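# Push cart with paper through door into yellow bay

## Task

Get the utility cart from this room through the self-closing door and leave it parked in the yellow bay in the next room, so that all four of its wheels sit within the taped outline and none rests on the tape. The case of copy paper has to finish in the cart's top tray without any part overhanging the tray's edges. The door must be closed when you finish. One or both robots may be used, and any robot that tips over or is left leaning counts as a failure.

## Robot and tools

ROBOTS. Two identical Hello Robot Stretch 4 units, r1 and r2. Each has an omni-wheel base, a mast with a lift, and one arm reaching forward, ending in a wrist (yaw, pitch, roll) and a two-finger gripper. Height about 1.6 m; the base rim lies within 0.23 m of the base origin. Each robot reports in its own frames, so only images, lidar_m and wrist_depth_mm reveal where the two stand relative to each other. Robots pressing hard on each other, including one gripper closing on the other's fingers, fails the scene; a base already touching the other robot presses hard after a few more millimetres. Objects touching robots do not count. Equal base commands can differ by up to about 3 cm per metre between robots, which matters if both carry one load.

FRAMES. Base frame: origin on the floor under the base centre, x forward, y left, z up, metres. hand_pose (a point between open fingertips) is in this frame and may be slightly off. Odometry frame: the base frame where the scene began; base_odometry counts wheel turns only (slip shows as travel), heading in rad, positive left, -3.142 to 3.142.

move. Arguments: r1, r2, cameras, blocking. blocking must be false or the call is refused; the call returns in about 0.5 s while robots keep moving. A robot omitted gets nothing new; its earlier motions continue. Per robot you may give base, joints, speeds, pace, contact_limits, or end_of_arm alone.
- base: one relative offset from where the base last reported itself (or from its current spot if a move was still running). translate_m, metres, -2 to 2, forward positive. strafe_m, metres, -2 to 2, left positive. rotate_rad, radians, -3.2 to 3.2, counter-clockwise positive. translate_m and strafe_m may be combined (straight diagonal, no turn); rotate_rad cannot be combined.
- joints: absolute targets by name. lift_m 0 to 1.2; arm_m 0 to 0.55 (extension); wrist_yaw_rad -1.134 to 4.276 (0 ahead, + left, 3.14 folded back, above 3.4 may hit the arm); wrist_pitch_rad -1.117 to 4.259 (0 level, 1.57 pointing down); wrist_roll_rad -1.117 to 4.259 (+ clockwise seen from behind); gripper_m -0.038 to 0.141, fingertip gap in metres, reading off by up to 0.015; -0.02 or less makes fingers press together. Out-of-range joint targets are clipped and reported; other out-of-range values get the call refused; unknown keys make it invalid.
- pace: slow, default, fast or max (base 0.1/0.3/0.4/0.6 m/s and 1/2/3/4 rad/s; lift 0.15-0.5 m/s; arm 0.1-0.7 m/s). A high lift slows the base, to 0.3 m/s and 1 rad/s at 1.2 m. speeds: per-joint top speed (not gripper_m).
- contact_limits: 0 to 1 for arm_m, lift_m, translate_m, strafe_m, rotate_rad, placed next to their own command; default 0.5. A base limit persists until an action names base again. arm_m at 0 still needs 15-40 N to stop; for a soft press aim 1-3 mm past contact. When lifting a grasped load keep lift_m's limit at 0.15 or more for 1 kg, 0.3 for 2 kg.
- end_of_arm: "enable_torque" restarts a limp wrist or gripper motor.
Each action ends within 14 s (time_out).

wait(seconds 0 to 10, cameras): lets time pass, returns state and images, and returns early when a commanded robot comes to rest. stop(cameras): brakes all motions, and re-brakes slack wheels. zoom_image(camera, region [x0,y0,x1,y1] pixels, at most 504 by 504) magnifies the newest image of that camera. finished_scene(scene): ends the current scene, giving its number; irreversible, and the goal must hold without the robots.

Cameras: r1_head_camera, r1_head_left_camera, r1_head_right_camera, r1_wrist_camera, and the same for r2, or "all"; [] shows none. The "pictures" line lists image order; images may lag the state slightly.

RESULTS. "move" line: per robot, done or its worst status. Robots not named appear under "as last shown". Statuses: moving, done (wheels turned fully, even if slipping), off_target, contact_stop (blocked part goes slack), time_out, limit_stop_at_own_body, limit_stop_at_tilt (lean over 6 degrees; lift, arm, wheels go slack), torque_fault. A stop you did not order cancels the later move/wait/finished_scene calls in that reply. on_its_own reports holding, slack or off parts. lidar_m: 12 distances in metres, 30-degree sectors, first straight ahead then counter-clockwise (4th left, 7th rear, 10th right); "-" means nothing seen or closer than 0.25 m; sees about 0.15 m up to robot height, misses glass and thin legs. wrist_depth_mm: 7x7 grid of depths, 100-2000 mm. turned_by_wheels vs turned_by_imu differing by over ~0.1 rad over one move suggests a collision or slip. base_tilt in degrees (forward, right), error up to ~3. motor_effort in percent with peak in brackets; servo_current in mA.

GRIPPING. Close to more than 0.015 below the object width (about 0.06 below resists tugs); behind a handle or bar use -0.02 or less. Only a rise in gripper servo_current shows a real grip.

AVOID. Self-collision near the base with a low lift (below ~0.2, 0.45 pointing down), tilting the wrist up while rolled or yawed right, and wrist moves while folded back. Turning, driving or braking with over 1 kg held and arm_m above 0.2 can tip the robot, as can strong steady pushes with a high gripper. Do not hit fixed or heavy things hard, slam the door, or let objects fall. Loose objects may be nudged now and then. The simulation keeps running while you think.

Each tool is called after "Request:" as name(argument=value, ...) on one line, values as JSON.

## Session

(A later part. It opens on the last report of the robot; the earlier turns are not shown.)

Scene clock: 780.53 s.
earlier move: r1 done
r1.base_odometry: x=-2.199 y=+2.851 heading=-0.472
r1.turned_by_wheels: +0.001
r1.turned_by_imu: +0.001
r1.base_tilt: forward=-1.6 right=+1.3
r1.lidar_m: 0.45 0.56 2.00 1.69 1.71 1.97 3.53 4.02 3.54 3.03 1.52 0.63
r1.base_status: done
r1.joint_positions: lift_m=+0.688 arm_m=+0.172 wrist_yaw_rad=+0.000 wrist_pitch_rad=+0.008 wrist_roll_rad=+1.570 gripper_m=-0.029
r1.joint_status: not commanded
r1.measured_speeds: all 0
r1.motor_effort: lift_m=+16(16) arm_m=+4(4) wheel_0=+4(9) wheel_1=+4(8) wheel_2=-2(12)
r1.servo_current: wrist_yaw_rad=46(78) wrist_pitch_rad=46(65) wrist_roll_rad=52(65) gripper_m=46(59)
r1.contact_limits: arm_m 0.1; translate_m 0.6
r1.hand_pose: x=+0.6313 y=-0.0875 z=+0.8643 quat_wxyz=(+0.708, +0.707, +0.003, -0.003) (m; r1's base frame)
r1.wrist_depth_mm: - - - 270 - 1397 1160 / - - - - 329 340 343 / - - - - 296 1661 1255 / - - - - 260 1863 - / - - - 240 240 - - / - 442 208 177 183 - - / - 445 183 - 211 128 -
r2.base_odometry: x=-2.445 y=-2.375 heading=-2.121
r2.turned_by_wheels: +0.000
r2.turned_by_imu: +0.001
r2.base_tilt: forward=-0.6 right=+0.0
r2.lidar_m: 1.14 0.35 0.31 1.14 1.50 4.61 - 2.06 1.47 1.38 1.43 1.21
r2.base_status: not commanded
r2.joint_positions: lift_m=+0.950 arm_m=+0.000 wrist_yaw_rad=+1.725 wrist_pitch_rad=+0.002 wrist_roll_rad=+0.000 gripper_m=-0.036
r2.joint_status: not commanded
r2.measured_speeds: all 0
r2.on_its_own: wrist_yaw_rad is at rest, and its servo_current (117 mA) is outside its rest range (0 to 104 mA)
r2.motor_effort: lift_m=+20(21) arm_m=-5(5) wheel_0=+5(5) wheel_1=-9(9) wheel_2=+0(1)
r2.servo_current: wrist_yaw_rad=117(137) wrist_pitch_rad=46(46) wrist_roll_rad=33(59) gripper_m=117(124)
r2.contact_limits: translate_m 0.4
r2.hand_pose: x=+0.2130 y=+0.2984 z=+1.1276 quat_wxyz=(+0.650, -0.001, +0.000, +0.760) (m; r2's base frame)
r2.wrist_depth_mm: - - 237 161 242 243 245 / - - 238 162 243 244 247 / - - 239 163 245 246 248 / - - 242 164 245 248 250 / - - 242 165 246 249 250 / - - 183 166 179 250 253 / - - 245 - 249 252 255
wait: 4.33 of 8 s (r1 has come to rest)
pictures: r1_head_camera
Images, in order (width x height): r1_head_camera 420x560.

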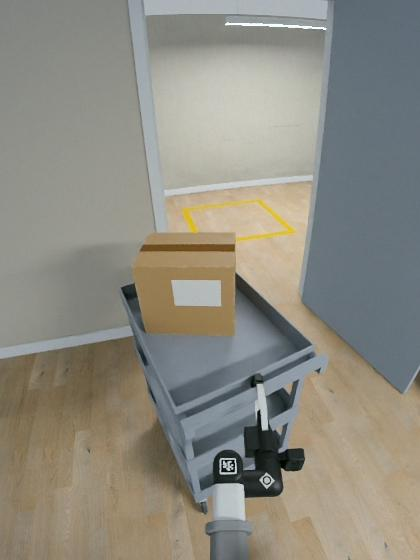

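Request:
move(r1={"base":{"translate_m":-0.257,"strafe_m":-0.252},"contact_limits":{"translate_m":0.6},"pace":"slow"}, blocking=false, cameras=[])

Request:
wait(seconds=8, cameras=[])

Request:
move(r1={"base":{"translate_m":-0.98,"strafe_m":-0.042},"contact_limits":{"translate_m":0.6},"pace":"slow"}, blocking=false, cameras=[])

Request:
wait(seconds=10, cameras=[])

Request:
wait(seconds=5, cameras=["r1_head_camera","r1_wrist_camera"])

Scene clock: 808.23 s.
move: r1 moving
r1.base_odometry: x=-2.211 y=+2.847 heading=-0.471
r1.turned_by_wheels: +0.001
r1.turned_by_imu: -0.001
r1.base_tilt: forward=-1.5 right=+1.2
r1.lidar_m: 0.47 0.55 2.00 1.71 1.71 1.99 3.53 4.00 3.54 3.04 1.53 0.61
r1.base_status: translate_m moving; strafe_m moving
r1.joint_positions: lift_m=+0.688 arm_m=+0.172 wrist_yaw_rad=+0.002 wrist_pitch_rad=+0.008 wrist_roll_rad=+1.570 gripper_m=-0.029
r1.joint_status: not commanded
r1.measured_speeds: translate_m=-0.036 strafe_m=-0.036 rotate_rad=+0.002 lift_m=+0.000 arm_m=+0.000 wrist_yaw_rad=+0.008 wrist_pitch_rad=+0.000 wrist_roll_rad=+0.000
r1.motor_effort: lift_m=+16(16) arm_m=+4(4) wheel_0=+9(9) wheel_1=-7(7) wheel_2=+8(9)
r1.servo_current: wrist_yaw_rad=39(59) wrist_pitch_rad=46(59) wrist_roll_rad=59(59) gripper_m=59(59)
r1.contact_limits: arm_m 0.1; translate_m 0.6
r1.hand_pose: x=+0.6314 y=-0.0868 z=+0.8643 quat_wxyz=(+0.708, +0.707, +0.003, -0.002) (m; r1's base frame)
r1.wrist_depth_mm: - - - 267 - 1366 1118 / - - - - 324 338 342 / - - - - 290 1661 1255 / - - - 257 262 1808 - / - - 654 237 240 - - / - 452 445 176 185 - - / - 449 180 - 212 128 -
r2.base_odometry: x=-2.445 y=-2.375 heading=-2.121
r2.turned_by_wheels: +0.000
r2.turned_by_imu: +0.004
r2.base_tilt: forward=-0.7 right=+0.0
r2.lidar_m: 1.15 0.34 0.32 1.14 1.38 4.61 - 2.08 1.46 1.39 1.44 1.23
r2.base_status: not commanded
r2.joint_positions: lift_m=+0.950 arm_m=+0.000 wrist_yaw_rad=+1.725 wrist_pitch_rad=+0.002 wrist_roll_rad=+0.000 gripper_m=-0.036
r2.joint_status: not commanded
r2.measured_speeds: all 0
r2.motor_effort: lift_m=+20(21) arm_m=-4(5) wheel_0=+4(5) wheel_1=-8(9) wheel_2=+0(0)
r2.servo_current: wrist_yaw_rad=124(124) wrist_pitch_rad=39(46) wrist_roll_rad=52(59) gripper_m=117(117)
r2.contact_limits: translate_m 0.4
r2.hand_pose: x=+0.2130 y=+0.2984 z=+1.1276 quat_wxyz=(+0.650, -0.001, +0.000, +0.760) (m; r2's base frame)
r2.wrist_depth_mm: - - 237 161 241 245 245 / - - 239 163 243 245 247 / - - 241 163 245 246 248 / - - 242 164 244 248 250 / - - 244 166 247 249 251 / - - 184 166 179 251 252 / - - 245 - 250 252 254
pictures: none
No camera images: "cameras" was empty.

Scene clock: 812.57 s.
earlier move: r1 done
r1.base_odometry: x=-2.542 y=+2.743 heading=-0.472
r1.turned_by_wheels: -0.001
r1.turned_by_imu: -0.002
r1.base_tilt: forward=-1.5 right=+1.3
r1.lidar_m: 0.45 0.57 2.19 1.89 1.84 2.18 3.73 3.71 3.33 2.84 1.57 0.64
r1.base_status: done
r1.joint_positions: lift_m=+0.688 arm_m=+0.172 wrist_yaw_rad=+0.003 wrist_pitch_rad=+0.008 wrist_roll_rad=+1.570 gripper_m=-0.029
r1.joint_status: not commanded
r1.measured_speeds: all 0
r1.motor_effort: lift_m=+16(16) arm_m=-4(4) wheel_0=+1(11) wheel_1=-4(7) wheel_2=+3(11)
r1.servo_current: wrist_yaw_rad=52(65) wrist_pitch_rad=52(59) wrist_roll_rad=39(65) gripper_m=59(59)
r1.contact_limits: arm_m 0.1; translate_m 0.6
r1.hand_pose: x=+0.6315 y=-0.0866 z=+0.8642 quat_wxyz=(+0.708, +0.707, +0.004, -0.002) (m; r1's base frame)
r1.wrist_depth_mm: - - - 285 - - 1160 / - - - - 342 345 351 / 1808 - - - 298 1618 1255 / 1808 - - - 267 1863 - / 1708 - - 242 248 1863 - / - 521 206 176 182 - - / - 439 183 - 206 - -
r2.base_odometry: x=-2.445 y=-2.375 heading=-2.121
r2.turned_by_wheels: +0.000
r2.turned_by_imu: +0.001
r2.base_tilt: forward=-0.6 right=+0.1
r2.lidar_m: 1.15 0.37 0.32 1.05 1.03 4.60 - 2.08 1.45 1.38 1.44 1.22
r2.base_status: not commanded
r2.joint_positions: lift_m=+0.950 arm_m=+0.000 wrist_yaw_rad=+1.725 wrist_pitch_rad=+0.002 wrist_roll_rad=+0.000 gripper_m=-0.036
r2.joint_status: not commanded
r2.measured_speeds: all 0
r2.on_its_own: wrist_yaw_rad is at rest, and its servo_current (111 mA) is outside its rest range (0 to 104 mA)
r2.motor_effort: lift_m=+21(21) arm_m=-5(5) wheel_0=+4(5) wheel_1=-9(9) wheel_2=+0(1)
r2.servo_current: wrist_yaw_rad=111(130) wrist_pitch_rad=33(46) wrist_roll_rad=46(78) gripper_m=117(124)
r2.contact_limits: translate_m 0.4
r2.hand_pose: x=+0.2130 y=+0.2984 z=+1.1276 quat_wxyz=(+0.650, -0.001, +0.000, +0.760) (m; r2's base frame)
r2.wrist_depth_mm: - - 237 161 242 244 244 / - - 240 162 242 246 246 / - - 241 163 245 246 249 / - - 242 164 245 247 250 / - - 243 165 247 249 251 / - - 183 167 179 250 252 / - - 245 - 250 252 253
wait: 4.33 of 8 s (r1 has come to rest)
pictures: none
No camera images: "cameras" was empty.

Scene clock: 813.07 s.
move: r1 moving
r1.base_odometry: x=-2.554 y=+2.748 heading=-0.472
r1.turned_by_wheels: +0.000
r1.turned_by_imu: +0.000
r1.base_tilt: forward=-1.6 right=+1.3
r1.lidar_m: 0.47 0.55 2.20 1.88 1.87 2.18 3.68 3.71 3.34 2.83 1.59 0.63
r1.base_status: translate_m moving; strafe_m moving
r1.joint_positions: lift_m=+0.688 arm_m=+0.172 wrist_yaw_rad=+0.003 wrist_pitch_rad=+0.008 wrist_roll_rad=+1.570 gripper_m=-0.029
r1.joint_status: not commanded
r1.measured_speeds: translate_m=-0.049 strafe_m=-0.002 rotate_rad=+0.000 lift_m=+0.000 arm_m=+0.000 wrist_yaw_rad=+0.000 wrist_pitch_rad=+0.000 wrist_roll_rad=+0.000
r1.motor_effort: lift_m=+16(16) arm_m=-4(4) wheel_0=-5(8) wheel_1=-6(7) wheel_2=+8(9)
r1.servo_current: wrist_yaw_rad=59(65) wrist_pitch_rad=52(59) wrist_roll_rad=52(72) gripper_m=52(59)
r1.contact_limits: arm_m 0.1; translate_m 0.6
r1.hand_pose: x=+0.6315 y=-0.0866 z=+0.8642 quat_wxyz=(+0.708, +0.707, +0.004, -0.002) (m; r1's base frame)
r1.wrist_depth_mm: - - - 282 - - 1182 / - - - - 334 345 351 / 1808 - - - 300 1661 1255 / 1863 - - - 267 1863 - / 1708 - - 241 247 866 - / - 512 206 176 183 - - / - 436 182 - 210 - -
r2.base_odometry: x=-2.445 y=-2.375 heading=-2.121
r2.turned_by_wheels: +0.000
r2.turned_by_imu: +0.000
r2.base_tilt: forward=-0.7 right=+0.0
r2.lidar_m: 1.14 0.34 0.31 1.04 1.03 4.62 - 2.06 1.47 1.38 1.45 1.23
r2.base_status: not commanded
r2.joint_positions: lift_m=+0.950 arm_m=+0.000 wrist_yaw_rad=+1.725 wrist_pitch_rad=+0.002 wrist_roll_rad=+0.000 gripper_m=-0.036
r2.joint_status: not commanded
r2.measured_speeds: all 0
r2.motor_effort: lift_m=+20(21) arm_m=-5(5) wheel_0=+4(5) wheel_1=-9(9) wheel_2=+0(0)
r2.servo_current: wrist_yaw_rad=117(124) wrist_pitch_rad=46(46) wrist_roll_rad=52(72) gripper_m=111(117)
r2.contact_limits: translate_m 0.4
r2.hand_pose: x=+0.2130 y=+0.2984 z=+1.1276 quat_wxyz=(+0.650, -0.001, +0.000, +0.760) (m; r2's base frame)
r2.wrist_depth_mm: - - 238 161 240 243 245 / - - 239 163 243 245 248 / - - 241 163 244 245 249 / - - 242 163 246 248 250 / - - 243 166 248 249 251 / - - 182 167 179 250 252 / - - 244 - 249 251 254
pictures: none
No camera images: "cameras" was empty.

Scene clock: 823.07 s.
earlier move: r1 moving
r1.base_odometry: x=-3.430 y=+3.150 heading=-0.473
r1.turned_by_wheels: +0.000
r1.turned_by_imu: -0.002
r1.base_tilt: forward=-1.6 right=+1.3
r1.lidar_m: 0.58 3.02 1.94 1.66 1.66 1.90 2.75 2.77 3.20 3.07 3.07 0.56
r1.base_status: translate_m moving; strafe_m moving
r1.joint_positions: lift_m=+0.688 arm_m=+0.172 wrist_yaw_rad=+0.001 wrist_pitch_rad=+0.008 wrist_roll_rad=+1.570 gripper_m=-0.029
r1.joint_status: not commanded
r1.measured_speeds: translate_m=-0.032 strafe_m=-0.001 rotate_rad=+0.001 lift_m=+0.000 arm_m=+0.000 wrist_yaw_rad=+0.000 wrist_pitch_rad=+0.000 wrist_roll_rad=+0.000
r1.motor_effort: lift_m=+16(16) arm_m=-4(4) wheel_0=-1(11) wheel_1=-5(8) wheel_2=+2(9)
r1.servo_current: wrist_yaw_rad=52(78) wrist_pitch_rad=46(59) wrist_roll_rad=46(85) gripper_m=52(65)
r1.contact_limits: arm_m 0.1; translate_m 0.6
r1.hand_pose: x=+0.6314 y=-0.0871 z=+0.8642 quat_wxyz=(+0.708, +0.707, +0.003, -0.002) (m; r1's base frame)
r1.wrist_depth_mm: - - - 144 201 - - / - 530 512 148 206 - - / - 433 436 151 212 - - / - 492 480 157 218 - - / - - 564 162 224 - - / - - 208 168 181 1618 - / - - 180 127 241 137 -
r2.base_odometry: x=-2.445 y=-2.375 heading=-2.121
r2.turned_by_wheels: +0.000
r2.turned_by_imu: +0.001
r2.base_tilt: forward=-0.7 right=+0.0
r2.lidar_m: 1.16 0.34 0.31 3.36 1.31 1.29 - 2.08 1.47 1.38 1.46 1.19
r2.base_status: not commanded
r2.joint_positions: lift_m=+0.950 arm_m=+0.000 wrist_yaw_rad=+1.725 wrist_pitch_rad=+0.002 wrist_roll_rad=+0.000 gripper_m=-0.036
r2.joint_status: not commanded
r2.measured_speeds: all 0
r2.motor_effort: lift_m=+20(21) arm_m=-5(5) wheel_0=+4(5) wheel_1=-9(9) wheel_2=+0(1)
r2.servo_current: wrist_yaw_rad=117(130) wrist_pitch_rad=39(46) wrist_roll_rad=46(72) gripper_m=104(124)
r2.contact_limits: translate_m 0.4
r2.hand_pose: x=+0.2130 y=+0.2984 z=+1.1276 quat_wxyz=(+0.650, -0.001, +0.000, +0.760) (m; r2's base frame)
r2.wrist_depth_mm: - - 238 161 240 243 245 / - - 238 162 243 245 247 / - - 239 163 244 246 248 / - - 242 163 245 248 249 / 1255 - 243 166 247 248 251 / 1708 - 183 167 179 250 252 / - 140 246 - 249 250 253
wait: 10.00 s; no rest
pictures: none
No camera images: "cameras" was empty.

Scene clock: 823.67 s.
earlier move: r1 done
r1.base_odometry: x=-3.434 y=+3.152 heading=-0.472
r1.turned_by_wheels: +0.000
r1.turned_by_imu: +0.000
r1.base_tilt: forward=-1.6 right=+1.3
r1.lidar_m: 0.57 3.03 1.95 1.67 1.66 1.90 2.76 2.77 3.19 3.08 3.06 0.55
r1.base_status: done
r1.joint_positions: lift_m=+0.688 arm_m=+0.172 wrist_yaw_rad=+0.001 wrist_pitch_rad=+0.008 wrist_roll_rad=+1.570 gripper_m=-0.029
r1.joint_status: not commanded
r1.measured_speeds: all 0
r1.motor_effort: lift_m=+16(16) arm_m=-4(4) wheel_0=-3(11) wheel_1=-4(8) wheel_2=+3(9)
r1.servo_current: wrist_yaw_rad=39(78) wrist_pitch_rad=59(59) wrist_roll_rad=46(85) gripper_m=52(65)
r1.contact_limits: arm_m 0.1; translate_m 0.6
r1.hand_pose: x=+0.6314 y=-0.0871 z=+0.8642 quat_wxyz=(+0.708, +0.707, +0.003, -0.002) (m; r1's base frame)
r1.wrist_depth_mm: - - - 144 200 - - / - 525 508 147 206 - - / - 436 436 151 211 - - / - 488 484 156 218 - - / - - 554 162 226 - - / - - 208 168 181 1576 - / - - 180 127 241 137 -
r2.base_odometry: x=-2.445 y=-2.375 heading=-2.121
r2.turned_by_wheels: +0.000
r2.turned_by_imu: +0.000
r2.base_tilt: forward=-0.6 right=+0.0
r2.lidar_m: 1.13 0.37 0.30 3.35 1.29 1.30 - 2.04 1.44 1.38 1.45 1.21
r2.base_status: not commanded
r2.joint_positions: lift_m=+0.950 arm_m=+0.000 wrist_yaw_rad=+1.725 wrist_pitch_rad=+0.002 wrist_roll_rad=+0.000 gripper_m=-0.036
r2.joint_status: not commanded
r2.measured_speeds: all 0
r2.on_its_own: wrist_yaw_rad is at rest, and its servo_current (111 mA) is outside its rest range (0 to 104 mA)
r2.motor_effort: lift_m=+20(21) arm_m=-4(5) wheel_0=+4(5) wheel_1=-9(9) wheel_2=+0(1)
r2.servo_current: wrist_yaw_rad=111(130) wrist_pitch_rad=46(46) wrist_roll_rad=39(72) gripper_m=117(124)
r2.contact_limits: translate_m 0.4
r2.hand_pose: x=+0.2130 y=+0.2984 z=+1.1276 quat_wxyz=(+0.650, -0.001, +0.000, +0.760) (m; r2's base frame)
r2.wrist_depth_mm: - - 237 161 241 244 245 / - - 238 163 243 244 246 / - - 240 163 244 246 249 / - - 242 164 246 248 249 / 1229 - 243 166 247 248 250 / - - 184 166 179 249 252 / - 1308 245 - 250 251 254
wait: 0.60 of 5 s (r1 has come to rest)
pictures: r1_head_camera, r1_wrist_camera
Images, in order (width x height): r1_head_camera 420x560, r1_wrist_camera 616x392.

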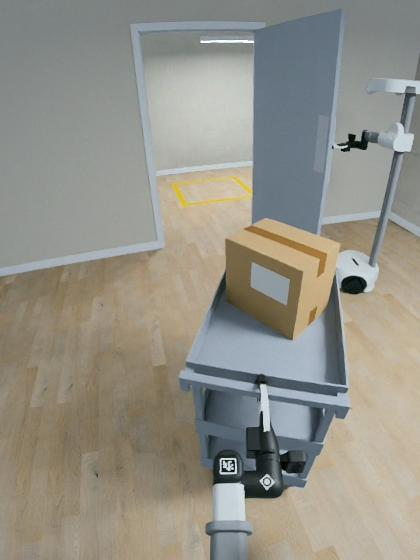

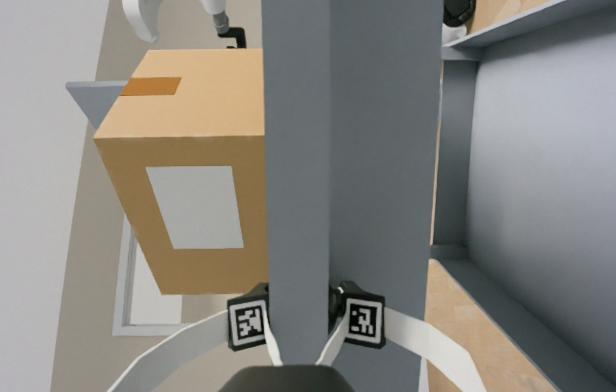

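Request:
move(r1={"joints":{"gripper_m":0.07}}, blocking=false, cameras=[])

Request:
wait(seconds=3, cameras=["r1_wrist_camera"])

Request:
move(r1={"base":{"strafe_m":0.085,"translate_m":0.017},"contact_limits":{"translate_m":0.4},"pace":"slow"}, blocking=false, cameras=[])

Request:
wait(seconds=4, cameras=["r1_head_camera","r1_wrist_camera"])

Scene clock: 836.07 s.
move: r1 moving
r1.base_odometry: x=-3.434 y=+3.152 heading=-0.472
r1.turned_by_wheels: +0.000
r1.turned_by_imu: -0.001
r1.base_tilt: forward=-1.6 right=+1.3
r1.lidar_m: 0.58 3.03 1.93 1.64 1.64 1.94 2.78 2.76 3.18 3.08 3.06 0.58
r1.base_status: not commanded
r1.joint_positions: lift_m=+0.688 arm_m=+0.172 wrist_yaw_rad=+0.001 wrist_pitch_rad=+0.008 wrist_roll_rad=+1.570 gripper_m=-0.004
r1.joint_status: gripper_m moving
r1.measured_speeds: all 0
r1.motor_effort: lift_m=+16(16) arm_m=-3(4) wheel_0=-2(3) wheel_1=-3(4) wheel_2=+3(4)
r1.servo_current: wrist_yaw_rad=46(65) wrist_pitch_rad=46(59) wrist_roll_rad=46(65) gripper_m=85(85)
r1.contact_limits: arm_m 0.1; translate_m 0.6
r1.hand_pose: x=+0.6314 y=-0.0871 z=+0.8642 quat_wxyz=(+0.708, +0.707, +0.003, -0.002) (m; r1's base frame)
r1.wrist_depth_mm: - - - 147 204 1430 - / - 574 521 150 210 - - / - 436 439 155 214 - - / - 492 484 159 222 - - / - - 554 165 228 - - / - - 615 171 185 1756 - / - - 182 144 244 1499 -
r2.base_odometry: x=-2.445 y=-2.375 heading=-2.121
r2.turned_by_wheels: +0.000
r2.turned_by_imu: +0.002
r2.base_tilt: forward=-0.6 right=+0.0
r2.lidar_m: 1.14 0.32 0.31 3.35 1.28 1.27 - 2.06 1.46 1.39 1.44 1.21
r2.base_status: not commanded
r2.joint_positions: lift_m=+0.950 arm_m=+0.000 wrist_yaw_rad=+1.725 wrist_pitch_rad=+0.002 wrist_roll_rad=+0.000 gripper_m=-0.036
r2.joint_status: not commanded
r2.measured_speeds: all 0
r2.motor_effort: lift_m=+20(21) arm_m=-4(5) wheel_0=+4(5) wheel_1=-9(9) wheel_2=+0(0)
r2.servo_current: wrist_yaw_rad=117(117) wrist_pitch_rad=39(46) wrist_roll_rad=39(59) gripper_m=111(117)
r2.contact_limits: translate_m 0.4
r2.hand_pose: x=+0.2130 y=+0.2984 z=+1.1276 quat_wxyz=(+0.650, -0.001, +0.000, +0.760) (m; r2's base frame)
r2.wrist_depth_mm: - - 237 161 242 243 244 / - - 238 162 244 244 247 / - - 240 163 244 246 247 / - - 241 163 245 248 249 / 1255 - 243 165 247 249 250 / - - 184 166 179 250 252 / - 1308 246 - 250 250 253
pictures: none
No camera images: "cameras" was empty.

Scene clock: 837.27 s.
earlier move: r1 done
r1.base_odometry: x=-3.434 y=+3.152 heading=-0.472
r1.turned_by_wheels: +0.000
r1.turned_by_imu: +0.000
r1.base_tilt: forward=-1.6 right=+1.3
r1.lidar_m: 0.58 3.03 1.93 1.63 1.65 1.93 2.76 2.76 3.18 3.09 3.06 0.57
r1.base_status: not commanded
r1.joint_positions: lift_m=+0.688 arm_m=+0.172 wrist_yaw_rad=+0.001 wrist_pitch_rad=+0.005 wrist_roll_rad=+1.570 gripper_m=+0.070
r1.joint_status: all done
r1.measured_speeds: all 0
r1.motor_effort: lift_m=+16(16) arm_m=+2(4) wheel_0=-2(3) wheel_1=-3(4) wheel_2=+2(4)
r1.servo_current: wrist_yaw_rad=39(65) wrist_pitch_rad=46(59) wrist_roll_rad=59(65) gripper_m=39(91)
r1.contact_limits: arm_m 0.1; translate_m 0.6
r1.hand_pose: x=+0.6314 y=-0.0871 z=+0.8649 quat_wxyz=(+0.708, +0.707, +0.002, -0.002) (m; r1's base frame)
r1.wrist_depth_mm: - - - 211 213 1618 - / - - 539 161 220 - - / - 462 459 167 226 - - / - 517 492 171 232 - - / - - 559 176 239 - - / - - 193 182 189 1661 - / - - - 142 255 1661 -
r2.base_odometry: x=-2.445 y=-2.375 heading=-2.121
r2.turned_by_wheels: +0.000
r2.turned_by_imu: +0.000
r2.base_tilt: forward=-0.7 right=+0.1
r2.lidar_m: 1.14 0.33 0.31 3.36 1.26 1.29 - 2.06 1.46 1.40 1.44 1.22
r2.base_status: not commanded
r2.joint_positions: lift_m=+0.950 arm_m=+0.000 wrist_yaw_rad=+1.725 wrist_pitch_rad=+0.002 wrist_roll_rad=+0.000 gripper_m=-0.036
r2.joint_status: not commanded
r2.measured_speeds: all 0
r2.on_its_own: wrist_yaw_rad is at rest, and its servo_current (117 mA) is outside its rest range (0 to 104 mA)
r2.motor_effort: lift_m=+20(21) arm_m=-5(5) wheel_0=+5(5) wheel_1=-9(9) wheel_2=+0(1)
r2.servo_current: wrist_yaw_rad=117(124) wrist_pitch_rad=39(46) wrist_roll_rad=33(59) gripper_m=111(124)
r2.contact_limits: translate_m 0.4
r2.hand_pose: x=+0.2130 y=+0.2984 z=+1.1276 quat_wxyz=(+0.650, -0.001, +0.000, +0.760) (m; r2's base frame)
r2.wrist_depth_mm: - - 238 161 241 244 245 / - - 239 162 243 246 247 / - - 240 163 244 245 248 / - - 242 164 246 248 250 / 1229 - 244 166 247 248 251 / - - 184 166 179 250 252 / - 1281 246 - 250 251 254
wait: 1.20 of 3 s (r1 has come to rest)
pictures: r1_wrist_camera
Images, in order (width x height): r1_wrist_camera 616x392.

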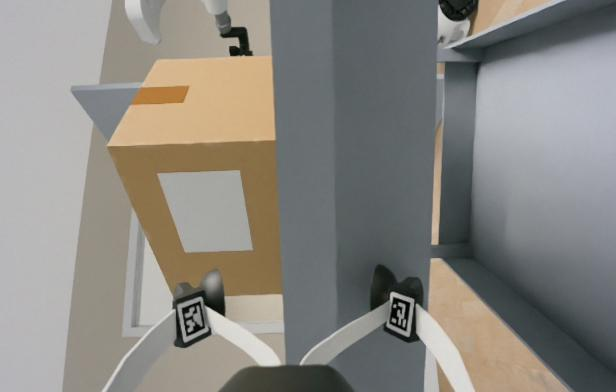

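Scene clock: 837.77 s.
move: r1 moving
r1.base_odometry: x=-3.426 y=+3.162 heading=-0.473
r1.turned_by_wheels: +0.000
r1.turned_by_imu: +0.000
r1.base_tilt: forward=-1.6 right=+1.3
r1.lidar_m: 0.58 3.04 1.93 1.66 1.62 1.89 2.78 2.78 3.20 3.11 3.05 0.56
r1.base_status: translate_m moving; strafe_m moving
r1.joint_positions: lift_m=+0.688 arm_m=+0.172 wrist_yaw_rad=+0.001 wrist_pitch_rad=+0.005 wrist_roll_rad=+1.570 gripper_m=+0.070
r1.joint_status: not commanded
r1.measured_speeds: translate_m=+0.010 strafe_m=+0.051 rotate_rad=-0.001 lift_m=+0.000 arm_m=+0.000 wrist_yaw_rad=+0.000 wrist_pitch_rad=+0.000 wrist_roll_rad=+0.000
r1.motor_effort: lift_m=+16(16) arm_m=+4(4) wheel_0=-6(9) wheel_1=+4(8) wheel_2=-2(2)
r1.servo_current: wrist_yaw_rad=46(59) wrist_pitch_rad=39(52) wrist_roll_rad=59(72) gripper_m=46(52)
r1.contact_limits: arm_m 0.1; translate_m 0.4
r1.hand_pose: x=+0.6314 y=-0.0871 z=+0.8649 quat_wxyz=(+0.708, +0.707, +0.002, -0.002) (m; r1's base frame)
r1.wrist_depth_mm: - - - 212 213 - - / - 580 525 162 220 - - / - 462 452 167 226 - - / - 525 504 172 232 - - / - - 580 177 240 - - / - - 193 183 190 1708 - / - - - 142 256 1618 1308
r2.base_odometry: x=-2.445 y=-2.375 heading=-2.121
r2.turned_by_wheels: +0.000
r2.turned_by_imu: +0.000
r2.base_tilt: forward=-0.6 right=+0.0
r2.lidar_m: 1.13 0.33 0.30 3.35 1.28 1.27 - 2.09 1.49 1.38 1.45 1.22
r2.base_status: not commanded
r2.joint_positions: lift_m=+0.950 arm_m=+0.000 wrist_yaw_rad=+1.725 wrist_pitch_rad=+0.002 wrist_roll_rad=+0.000 gripper_m=-0.036
r2.joint_status: not commanded
r2.measured_speeds: all 0
r2.motor_effort: lift_m=+20(21) arm_m=-5(5) wheel_0=+4(5) wheel_1=-8(9) wheel_2=+0(1)
r2.servo_current: wrist_yaw_rad=117(117) wrist_pitch_rad=46(46) wrist_roll_rad=39(59) gripper_m=111(124)
r2.contact_limits: translate_m 0.4
r2.hand_pose: x=+0.2130 y=+0.2984 z=+1.1276 quat_wxyz=(+0.650, -0.001, +0.000, +0.760) (m; r2's base frame)
r2.wrist_depth_mm: - - 237 161 242 243 245 / - - 239 162 243 245 247 / - - 240 163 244 246 247 / - - 241 164 245 247 249 / 1229 - 244 165 247 248 251 / - - 184 166 179 250 252 / - 1308 245 - 251 252 253
pictures: none
No camera images: "cameras" was empty.

Scene clock: 839.37 s.
earlier move: r1 done
r1.base_odometry: x=-3.380 y=+3.220 heading=-0.473
r1.turned_by_wheels: +0.000
r1.turned_by_imu: +0.000
r1.base_tilt: forward=-1.6 right=+1.3
r1.lidar_m: 0.60 3.00 1.87 1.56 1.58 1.79 2.82 2.81 3.22 3.16 3.14 0.57
r1.base_status: done
r1.joint_positions: lift_m=+0.688 arm_m=+0.172 wrist_yaw_rad=+0.001 wrist_pitch_rad=+0.005 wrist_roll_rad=+1.570 gripper_m=+0.070
r1.joint_status: not commanded
r1.measured_speeds: all 0
r1.motor_effort: lift_m=+16(16) arm_m=+4(4) wheel_0=-3(9) wheel_1=+2(10) wheel_2=-1(4)
r1.servo_current: wrist_yaw_rad=39(65) wrist_pitch_rad=46(52) wrist_roll_rad=39(72) gripper_m=39(52)
r1.contact_limits: arm_m 0.1; translate_m 0.4
r1.hand_pose: x=+0.6314 y=-0.0871 z=+0.8649 quat_wxyz=(+0.708, +0.707, +0.002, -0.002) (m; r1's base frame)
r1.wrist_depth_mm: - 539 492 211 216 - - / - 439 442 217 221 - - / - 508 488 169 228 - - / - - 564 173 236 - - / - - - 180 241 1756 - / - - 193 186 190 1708 1255 / - - - 142 259 1661 1255
r2.base_odometry: x=-2.445 y=-2.375 heading=-2.121
r2.turned_by_wheels: +0.000
r2.turned_by_imu: +0.000
r2.base_tilt: forward=-0.7 right=+0.0
r2.lidar_m: 1.13 0.35 0.31 3.35 1.26 1.25 - 2.08 1.46 1.38 1.43 1.20
r2.base_status: not commanded
r2.joint_positions: lift_m=+0.950 arm_m=+0.000 wrist_yaw_rad=+1.725 wrist_pitch_rad=+0.002 wrist_roll_rad=+0.000 gripper_m=-0.036
r2.joint_status: not commanded
r2.measured_speeds: all 0
r2.on_its_own: wrist_yaw_rad is at rest, and its servo_current (117 mA) is outside its rest range (0 to 104 mA)
r2.motor_effort: lift_m=+21(21) arm_m=-4(5) wheel_0=+4(5) wheel_1=-8(9) wheel_2=+0(1)
r2.servo_current: wrist_yaw_rad=117(130) wrist_pitch_rad=46(52) wrist_roll_rad=46(59) gripper_m=117(124)
r2.contact_limits: translate_m 0.4
r2.hand_pose: x=+0.2130 y=+0.2984 z=+1.1276 quat_wxyz=(+0.650, -0.001, +0.000, +0.760) (m; r2's base frame)
r2.wrist_depth_mm: - - 237 161 242 244 245 / - - 238 162 243 245 247 / - - 240 163 245 246 248 / - - 241 163 245 248 249 / 1255 - 243 166 248 249 251 / - - 184 167 179 249 251 / - 1308 245 - 250 251 253
wait: 1.60 of 4 s (r1 has come to rest)
pictures: r1_head_camera, r1_wrist_camera
Images, in order (width x height): r1_head_camera 420x560, r1_wrist_camera 616x392.

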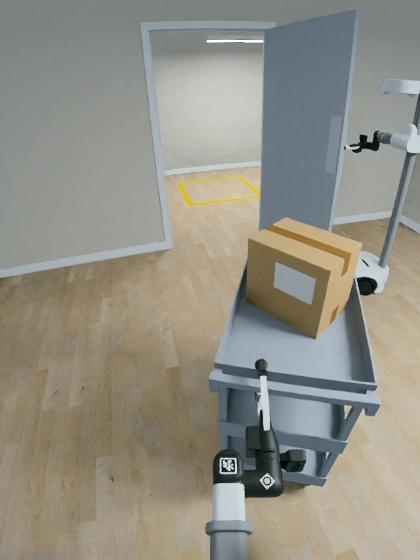

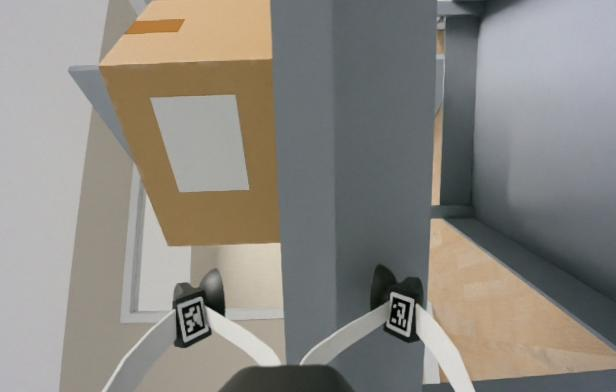

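Request:
move(r1={"joints":{"gripper_m":-0.03}}, blocking=false, cameras=[])

Request:
wait(seconds=3, cameras=[])

Request:
move(r1={"base":{"strafe_m":-0.14,"translate_m":0.35},"contact_limits":{"translate_m":0.6},"pace":"slow"}, blocking=false, cameras=[])

Request:
wait(seconds=8, cameras=["r1_head_camera"])

Scene clock: 846.63 s.
move: r1 moving
r1.base_odometry: x=-3.380 y=+3.220 heading=-0.473
r1.turned_by_wheels: +0.000
r1.turned_by_imu: +0.000
r1.base_tilt: forward=-1.6 right=+1.3
r1.lidar_m: 0.59 2.98 1.84 1.59 1.55 1.80 2.80 2.80 3.25 3.15 3.14 0.58
r1.base_status: not commanded
r1.joint_positions: lift_m=+0.688 arm_m=+0.172 wrist_yaw_rad=+0.001 wrist_pitch_rad=+0.005 wrist_roll_rad=+1.570 gripper_m=+0.051
r1.joint_status: gripper_m moving
r1.measured_speeds: all 0
r1.motor_effort: lift_m=+16(16) arm_m=+4(4) wheel_0=-2(3) wheel_1=+2(2) wheel_2=-1(1)
r1.servo_current: wrist_yaw_rad=52(59) wrist_pitch_rad=52(52) wrist_roll_rad=33(59) gripper_m=91(91)
r1.contact_limits: arm_m 0.1; translate_m 0.4
r1.hand_pose: x=+0.6314 y=-0.0871 z=+0.8649 quat_wxyz=(+0.708, +0.707, +0.002, -0.002) (m; r1's base frame)
r1.wrist_depth_mm: - 535 496 211 215 - - / - 436 442 216 220 - - / - 512 488 168 229 - - / - - 559 174 235 - - / - - - 180 241 1808 - / - - 193 185 189 1661 1255 / - - - 142 258 1464 1281
r2.base_odometry: x=-2.445 y=-2.375 heading=-2.121
r2.turned_by_wheels: +0.000
r2.turned_by_imu: +0.001
r2.base_tilt: forward=-0.6 right=+0.0
r2.lidar_m: 1.16 0.32 0.29 3.33 1.27 1.30 - 2.08 1.46 1.38 1.43 1.21
r2.base_status: not commanded
r2.joint_positions: lift_m=+0.950 arm_m=+0.000 wrist_yaw_rad=+1.725 wrist_pitch_rad=+0.002 wrist_roll_rad=+0.000 gripper_m=-0.036
r2.joint_status: not commanded
r2.measured_speeds: all 0
r2.motor_effort: lift_m=+20(21) arm_m=-5(5) wheel_0=+4(5) wheel_1=-9(9) wheel_2=+0(1)
r2.servo_current: wrist_yaw_rad=111(124) wrist_pitch_rad=39(46) wrist_roll_rad=39(65) gripper_m=111(117)
r2.contact_limits: translate_m 0.4
r2.hand_pose: x=+0.2130 y=+0.2984 z=+1.1276 quat_wxyz=(+0.650, -0.001, +0.000, +0.760) (m; r2's base frame)
r2.wrist_depth_mm: - - 237 161 241 243 245 / - - 238 162 242 245 247 / - - 240 163 244 246 248 / - - 241 163 246 248 249 / 1229 - 243 165 247 249 250 / - - 183 166 179 250 252 / - 1281 245 - 249 251 253
pictures: none
No camera images: "cameras" was empty.

Scene clock: 847.83 s.
earlier move: r1 done
r1.base_odometry: x=-3.380 y=+3.220 heading=-0.473
r1.turned_by_wheels: +0.000
r1.turned_by_imu: +0.000
r1.base_tilt: forward=-1.5 right=+1.2
r1.lidar_m: 0.58 2.98 1.83 1.58 1.58 1.78 2.83 2.81 3.25 3.16 3.14 0.56
r1.base_status: not commanded
r1.joint_positions: lift_m=+0.688 arm_m=+0.172 wrist_yaw_rad=+0.001 wrist_pitch_rad=+0.005 wrist_roll_rad=+1.570 gripper_m=-0.029
r1.joint_status: all done
r1.measured_speeds: all 0
r1.motor_effort: lift_m=+16(16) arm_m=-3(4) wheel_0=-2(3) wheel_1=+2(2) wheel_2=-1(2)
r1.servo_current: wrist_yaw_rad=46(72) wrist_pitch_rad=46(52) wrist_roll_rad=39(65) gripper_m=72(156)
r1.contact_limits: arm_m 0.1; translate_m 0.4
r1.hand_pose: x=+0.6314 y=-0.0871 z=+0.8649 quat_wxyz=(+0.708, +0.707, +0.002, -0.002) (m; r1's base frame)
r1.wrist_depth_mm: - 496 466 150 208 - - / - 430 433 154 212 - - / - 496 492 216 220 - - / - - 559 166 227 - - / - - - 230 235 1708 - / - - 208 194 180 1618 1229 / - - - 151 251 137 1229
r2.base_odometry: x=-2.445 y=-2.375 heading=-2.121
r2.turned_by_wheels: +0.000
r2.turned_by_imu: +0.000
r2.base_tilt: forward=-0.6 right=+0.0
r2.lidar_m: 1.13 0.32 0.31 3.34 1.29 1.25 - 2.06 1.46 1.39 1.45 1.20
r2.base_status: not commanded
r2.joint_positions: lift_m=+0.950 arm_m=+0.000 wrist_yaw_rad=+1.725 wrist_pitch_rad=+0.002 wrist_roll_rad=+0.000 gripper_m=-0.036
r2.joint_status: not commanded
r2.measured_speeds: all 0
r2.on_its_own: wrist_yaw_rad is at rest, and its servo_current (124 mA) is outside its rest range (0 to 104 mA)
r2.motor_effort: lift_m=+20(21) arm_m=-4(5) wheel_0=+4(5) wheel_1=-9(9) wheel_2=+0(1)
r2.servo_current: wrist_yaw_rad=124(130) wrist_pitch_rad=46(46) wrist_roll_rad=52(65) gripper_m=117(117)
r2.contact_limits: translate_m 0.4
r2.hand_pose: x=+0.2130 y=+0.2984 z=+1.1276 quat_wxyz=(+0.650, -0.001, +0.000, +0.760) (m; r2's base frame)
r2.wrist_depth_mm: - - 238 161 242 245 244 / - - 239 163 243 245 247 / - - 240 163 244 246 247 / - - 242 164 246 247 249 / 1229 - 244 165 247 249 251 / 1708 - 184 166 179 249 251 / - 140 245 - 249 250 253
wait: 1.20 of 3 s (r1 has come to rest)
pictures: none
No camera images: "cameras" was empty.

Scene clock: 848.33 s.
move: r1 moving
r1.base_odometry: x=-3.372 y=+3.210 heading=-0.472
r1.turned_by_wheels: +0.001
r1.turned_by_imu: +0.001
r1.base_tilt: forward=-1.6 right=+1.3
r1.lidar_m: 0.59 2.98 1.87 1.58 1.58 1.84 2.81 2.82 3.25 3.15 3.12 0.55
r1.base_status: translate_m moving; strafe_m moving
r1.joint_positions: lift_m=+0.688 arm_m=+0.172 wrist_yaw_rad=+0.001 wrist_pitch_rad=+0.006 wrist_roll_rad=+1.570 gripper_m=-0.029
r1.joint_status: not commanded
r1.measured_speeds: translate_m=+0.043 strafe_m=-0.017 rotate_rad=+0.007 lift_m=+0.000 arm_m=+0.000 wrist_yaw_rad=+0.000 wrist_pitch_rad=+0.002 wrist_roll_rad=+0.000
r1.motor_effort: lift_m=+16(16) arm_m=+2(4) wheel_0=+9(9) wheel_1=+6(6) wheel_2=-5(7)
r1.servo_current: wrist_yaw_rad=59(65) wrist_pitch_rad=46(52) wrist_roll_rad=52(65) gripper_m=59(72)
r1.contact_limits: arm_m 0.1; translate_m 0.6
r1.hand_pose: x=+0.6313 y=-0.0871 z=+0.8647 quat_wxyz=(+0.708, +0.707, +0.002, -0.002) (m; r1's base frame)
r1.wrist_depth_mm: - 452 449 140 199 - - / - 424 427 146 204 - - / - 484 477 149 210 - - / - - 544 155 216 - - / - - - 160 224 1708 - / - - - 167 182 1618 1205 / - - 175 131 237 136 1205
r2.base_odometry: x=-2.445 y=-2.375 heading=-2.121
r2.turned_by_wheels: +0.000
r2.turned_by_imu: +0.000
r2.base_tilt: forward=-0.7 right=+0.0
r2.lidar_m: 1.15 0.35 0.32 3.35 1.26 1.30 - 2.07 1.44 1.39 1.43 1.22
r2.base_status: not commanded
r2.joint_positions: lift_m=+0.950 arm_m=+0.000 wrist_yaw_rad=+1.725 wrist_pitch_rad=+0.002 wrist_roll_rad=+0.000 gripper_m=-0.036
r2.joint_status: not commanded
r2.measured_speeds: all 0
r2.motor_effort: lift_m=+21(21) arm_m=-4(5) wheel_0=+4(5) wheel_1=-8(9) wheel_2=+0(0)
r2.servo_current: wrist_yaw_rad=111(130) wrist_pitch_rad=39(39) wrist_roll_rad=46(52) gripper_m=117(117)
r2.contact_limits: translate_m 0.4
r2.hand_pose: x=+0.2130 y=+0.2984 z=+1.1276 quat_wxyz=(+0.650, -0.001, +0.000, +0.760) (m; r2's base frame)
r2.wrist_depth_mm: - - 237 161 242 244 246 / - - 239 163 243 245 247 / - - 241 163 244 245 249 / - - 240 164 245 247 249 / 1229 - 244 166 247 249 251 / 1708 - 185 166 179 250 252 / - 140 245 - 250 251 254
pictures: none
No camera images: "cameras" was empty.

Scene clock: 852.80 s.
earlier move: r1 done
r1.base_odometry: x=-3.132 y=+2.936 heading=-0.473
r1.turned_by_wheels: -0.001
r1.turned_by_imu: -0.002
r1.base_tilt: forward=-1.6 right=+1.3
r1.lidar_m: 0.62 2.70 2.13 1.80 1.79 2.04 3.10 3.10 3.42 2.93 2.89 0.47
r1.base_status: done
r1.joint_positions: lift_m=+0.688 arm_m=+0.172 wrist_yaw_rad=+0.000 wrist_pitch_rad=+0.007 wrist_roll_rad=+1.570 gripper_m=-0.029
r1.joint_status: not commanded
r1.measured_speeds: all 0
r1.motor_effort: lift_m=+16(16) arm_m=+5(5) wheel_0=+0(14) wheel_1=+2(8) wheel_2=-3(9)
r1.servo_current: wrist_yaw_rad=59(72) wrist_pitch_rad=52(59) wrist_roll_rad=65(72) gripper_m=52(72)
r1.contact_limits: arm_m 0.1; translate_m 0.6
r1.hand_pose: x=+0.6312 y=-0.0873 z=+0.8644 quat_wxyz=(+0.708, +0.707, +0.003, -0.002) (m; r1's base frame)
r1.wrist_depth_mm: - 397 397 - 148 147 - / - 473 480 - 159 160 - / - - 574 104 174 175 - / - - - 117 192 1537 - / - - - - 215 1618 1255 / - - - - 181 1618 1205 / - - 177 - 278 296 301
r2.base_odometry: x=-2.445 y=-2.375 heading=-2.121
r2.turned_by_wheels: +0.000
r2.turned_by_imu: +0.001
r2.base_tilt: forward=-0.6 right=+0.0
r2.lidar_m: 1.15 0.37 0.30 3.36 0.97 0.99 - 2.06 1.46 1.39 1.44 1.22
r2.base_status: not commanded
r2.joint_positions: lift_m=+0.950 arm_m=+0.000 wrist_yaw_rad=+1.725 wrist_pitch_rad=+0.002 wrist_roll_rad=+0.000 gripper_m=-0.036
r2.joint_status: not commanded
r2.measured_speeds: all 0
r2.on_its_own: wrist_yaw_rad is at rest, and its servo_current (111 mA) is outside its rest range (0 to 104 mA)
r2.motor_effort: lift_m=+20(21) arm_m=-4(5) wheel_0=+4(5) wheel_1=-9(9) wheel_2=+0(1)
r2.servo_current: wrist_yaw_rad=111(130) wrist_pitch_rad=39(46) wrist_roll_rad=52(59) gripper_m=111(124)
r2.contact_limits: translate_m 0.4
r2.hand_pose: x=+0.2130 y=+0.2984 z=+1.1276 quat_wxyz=(+0.650, -0.001, +0.000, +0.760) (m; r2's base frame)
r2.wrist_depth_mm: - - 237 161 242 243 244 / - - 238 162 243 245 247 / - - 241 163 245 246 247 / - - 242 163 246 247 250 / 1060 - 243 165 246 248 251 / 1042 - 184 166 179 251 252 / 1397 - 246 - 250 251 253
wait: 4.47 of 8 s (r1 has come to rest)
pictures: r1_head_camera
Images, in order (width x height): r1_head_camera 420x560.

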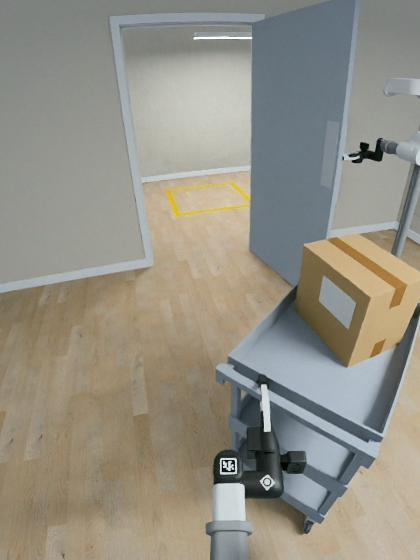

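Request:
move(r1={"base":{"strafe_m":-0.26,"translate_m":-0.13},"contact_limits":{"translate_m":0.6},"pace":"slow"}, blocking=false, cameras=[])

Request:
wait(seconds=8, cameras=["r1_head_camera"])

Scene clock: 872.77 s.
move: r1 moving
r1.base_odometry: x=-3.142 y=+2.929 heading=-0.472
r1.turned_by_wheels: +0.000
r1.turned_by_imu: -0.001
r1.base_tilt: forward=-1.5 right=+1.3
r1.lidar_m: 0.61 2.66 2.11 1.81 1.81 2.08 3.11 3.11 3.42 2.93 2.90 0.46
r1.base_status: translate_m moving; strafe_m moving
r1.joint_positions: lift_m=+0.688 arm_m=+0.172 wrist_yaw_rad=+0.000 wrist_pitch_rad=+0.007 wrist_roll_rad=+1.570 gripper_m=-0.029
r1.joint_status: not commanded
r1.measured_speeds: translate_m=-0.022 strafe_m=-0.043 rotate_rad=+0.000 lift_m=+0.000 arm_m=+0.000 wrist_yaw_rad=+0.000 wrist_pitch_rad=+0.000 wrist_roll_rad=+0.000
r1.motor_effort: lift_m=+16(16) arm_m=+4(5) wheel_0=+5(8) wheel_1=-6(9) wheel_2=+3(4)
r1.servo_current: wrist_yaw_rad=39(59) wrist_pitch_rad=59(59) wrist_roll_rad=46(65) gripper_m=52(59)
r1.contact_limits: arm_m 0.1; translate_m 0.6
r1.hand_pose: x=+0.6313 y=-0.0873 z=+0.8643 quat_wxyz=(+0.708, +0.707, +0.003, -0.002) (m; r1's base frame)
r1.wrist_depth_mm: - 399 402 - 145 146 - / - 477 488 - 156 154 - / - - - 104 172 169 - / - - - 113 191 1464 - / - - - - 214 1618 1205 / - - - - 181 1618 1182 / - - 177 - 285 301 307
r2.base_odometry: x=-2.445 y=-2.375 heading=-2.121
r2.turned_by_wheels: +0.000
r2.turned_by_imu: +0.003
r2.base_tilt: forward=-0.7 right=+0.0
r2.lidar_m: 1.15 0.37 0.30 3.36 0.97 0.98 - 2.07 1.46 1.38 1.45 1.21
r2.base_status: not commanded
r2.joint_positions: lift_m=+0.950 arm_m=+0.000 wrist_yaw_rad=+1.725 wrist_pitch_rad=+0.002 wrist_roll_rad=+0.000 gripper_m=-0.036
r2.joint_status: not commanded
r2.measured_speeds: all 0
r2.motor_effort: lift_m=+20(21) arm_m=-5(5) wheel_0=+4(5) wheel_1=-8(9) wheel_2=+0(1)
r2.servo_current: wrist_yaw_rad=124(124) wrist_pitch_rad=39(46) wrist_roll_rad=39(59) gripper_m=111(117)
r2.contact_limits: translate_m 0.4
r2.hand_pose: x=+0.2130 y=+0.2984 z=+1.1276 quat_wxyz=(+0.650, -0.001, +0.000, +0.760) (m; r2's base frame)
r2.wrist_depth_mm: - - 237 161 242 243 246 / - - 240 162 244 245 247 / - - 240 163 244 246 248 / - - 242 164 245 248 249 / 1308 - 243 165 247 249 250 / 1042 - 185 167 179 250 252 / 1397 - 245 - 250 251 253
pictures: none
No camera images: "cameras" was empty.

Scene clock: 876.47 s.
earlier move: r1 done
r1.base_odometry: x=-3.366 y=+2.763 heading=-0.472
r1.turned_by_wheels: +0.000
r1.turned_by_imu: -0.001
r1.base_tilt: forward=-1.6 right=+1.3
r1.lidar_m: 0.56 2.87 2.37 2.00 2.02 2.32 2.92 2.91 3.18 2.70 2.69 0.55
r1.base_status: done
r1.joint_positions: lift_m=+0.688 arm_m=+0.172 wrist_yaw_rad=+0.004 wrist_pitch_rad=+0.007 wrist_roll_rad=+1.570 gripper_m=-0.029
r1.joint_status: not commanded
r1.measured_speeds: all 0
r1.motor_effort: lift_m=+16(16) arm_m=-3(5) wheel_0=+4(14) wheel_1=-4(9) wheel_2=+5(9)
r1.servo_current: wrist_yaw_rad=59(72) wrist_pitch_rad=46(59) wrist_roll_rad=46(78) gripper_m=52(59)
r1.contact_limits: arm_m 0.1; translate_m 0.6
r1.hand_pose: x=+0.6316 y=-0.0864 z=+0.8643 quat_wxyz=(+0.708, +0.707, +0.004, -0.001) (m; r1's base frame)
r1.wrist_depth_mm: - 379 382 121 179 179 - / - 430 436 128 188 - - / - 500 504 - 198 - - / - - 603 - 207 - - / - - - - 220 1576 - / - - - 177 181 1576 1205 / - - 177 148 249 137 1160
r2.base_odometry: x=-2.445 y=-2.375 heading=-2.121
r2.turned_by_wheels: +0.000
r2.turned_by_imu: +0.001
r2.base_tilt: forward=-0.6 right=+0.1
r2.lidar_m: 1.14 0.34 0.30 3.34 0.96 0.94 - 2.07 1.48 1.38 1.44 1.22
r2.base_status: not commanded
r2.joint_positions: lift_m=+0.950 arm_m=+0.000 wrist_yaw_rad=+1.725 wrist_pitch_rad=+0.002 wrist_roll_rad=+0.000 gripper_m=-0.036
r2.joint_status: not commanded
r2.measured_speeds: all 0
r2.on_its_own: wrist_yaw_rad is at rest, and its servo_current (111 mA) is outside its rest range (0 to 104 mA)
r2.motor_effort: lift_m=+20(21) arm_m=-5(5) wheel_0=+4(5) wheel_1=-9(9) wheel_2=+0(1)
r2.servo_current: wrist_yaw_rad=111(130) wrist_pitch_rad=33(46) wrist_roll_rad=46(59) gripper_m=117(117)
r2.contact_limits: translate_m 0.4
r2.hand_pose: x=+0.2130 y=+0.2984 z=+1.1276 quat_wxyz=(+0.650, -0.001, +0.000, +0.760) (m; r2's base frame)
r2.wrist_depth_mm: - - 238 161 241 244 245 / - - 239 162 243 245 247 / - - 241 163 244 245 247 / - - 241 164 244 248 250 / - - 243 166 247 248 250 / - - 185 166 179 250 251 / - - 246 - 250 251 254
wait: 3.70 of 8 s (r1 has come to rest)
pictures: r1_head_camera
Images, in order (width x height): r1_head_camera 420x560.

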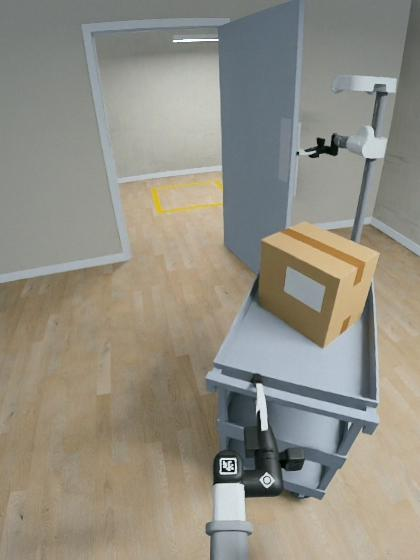

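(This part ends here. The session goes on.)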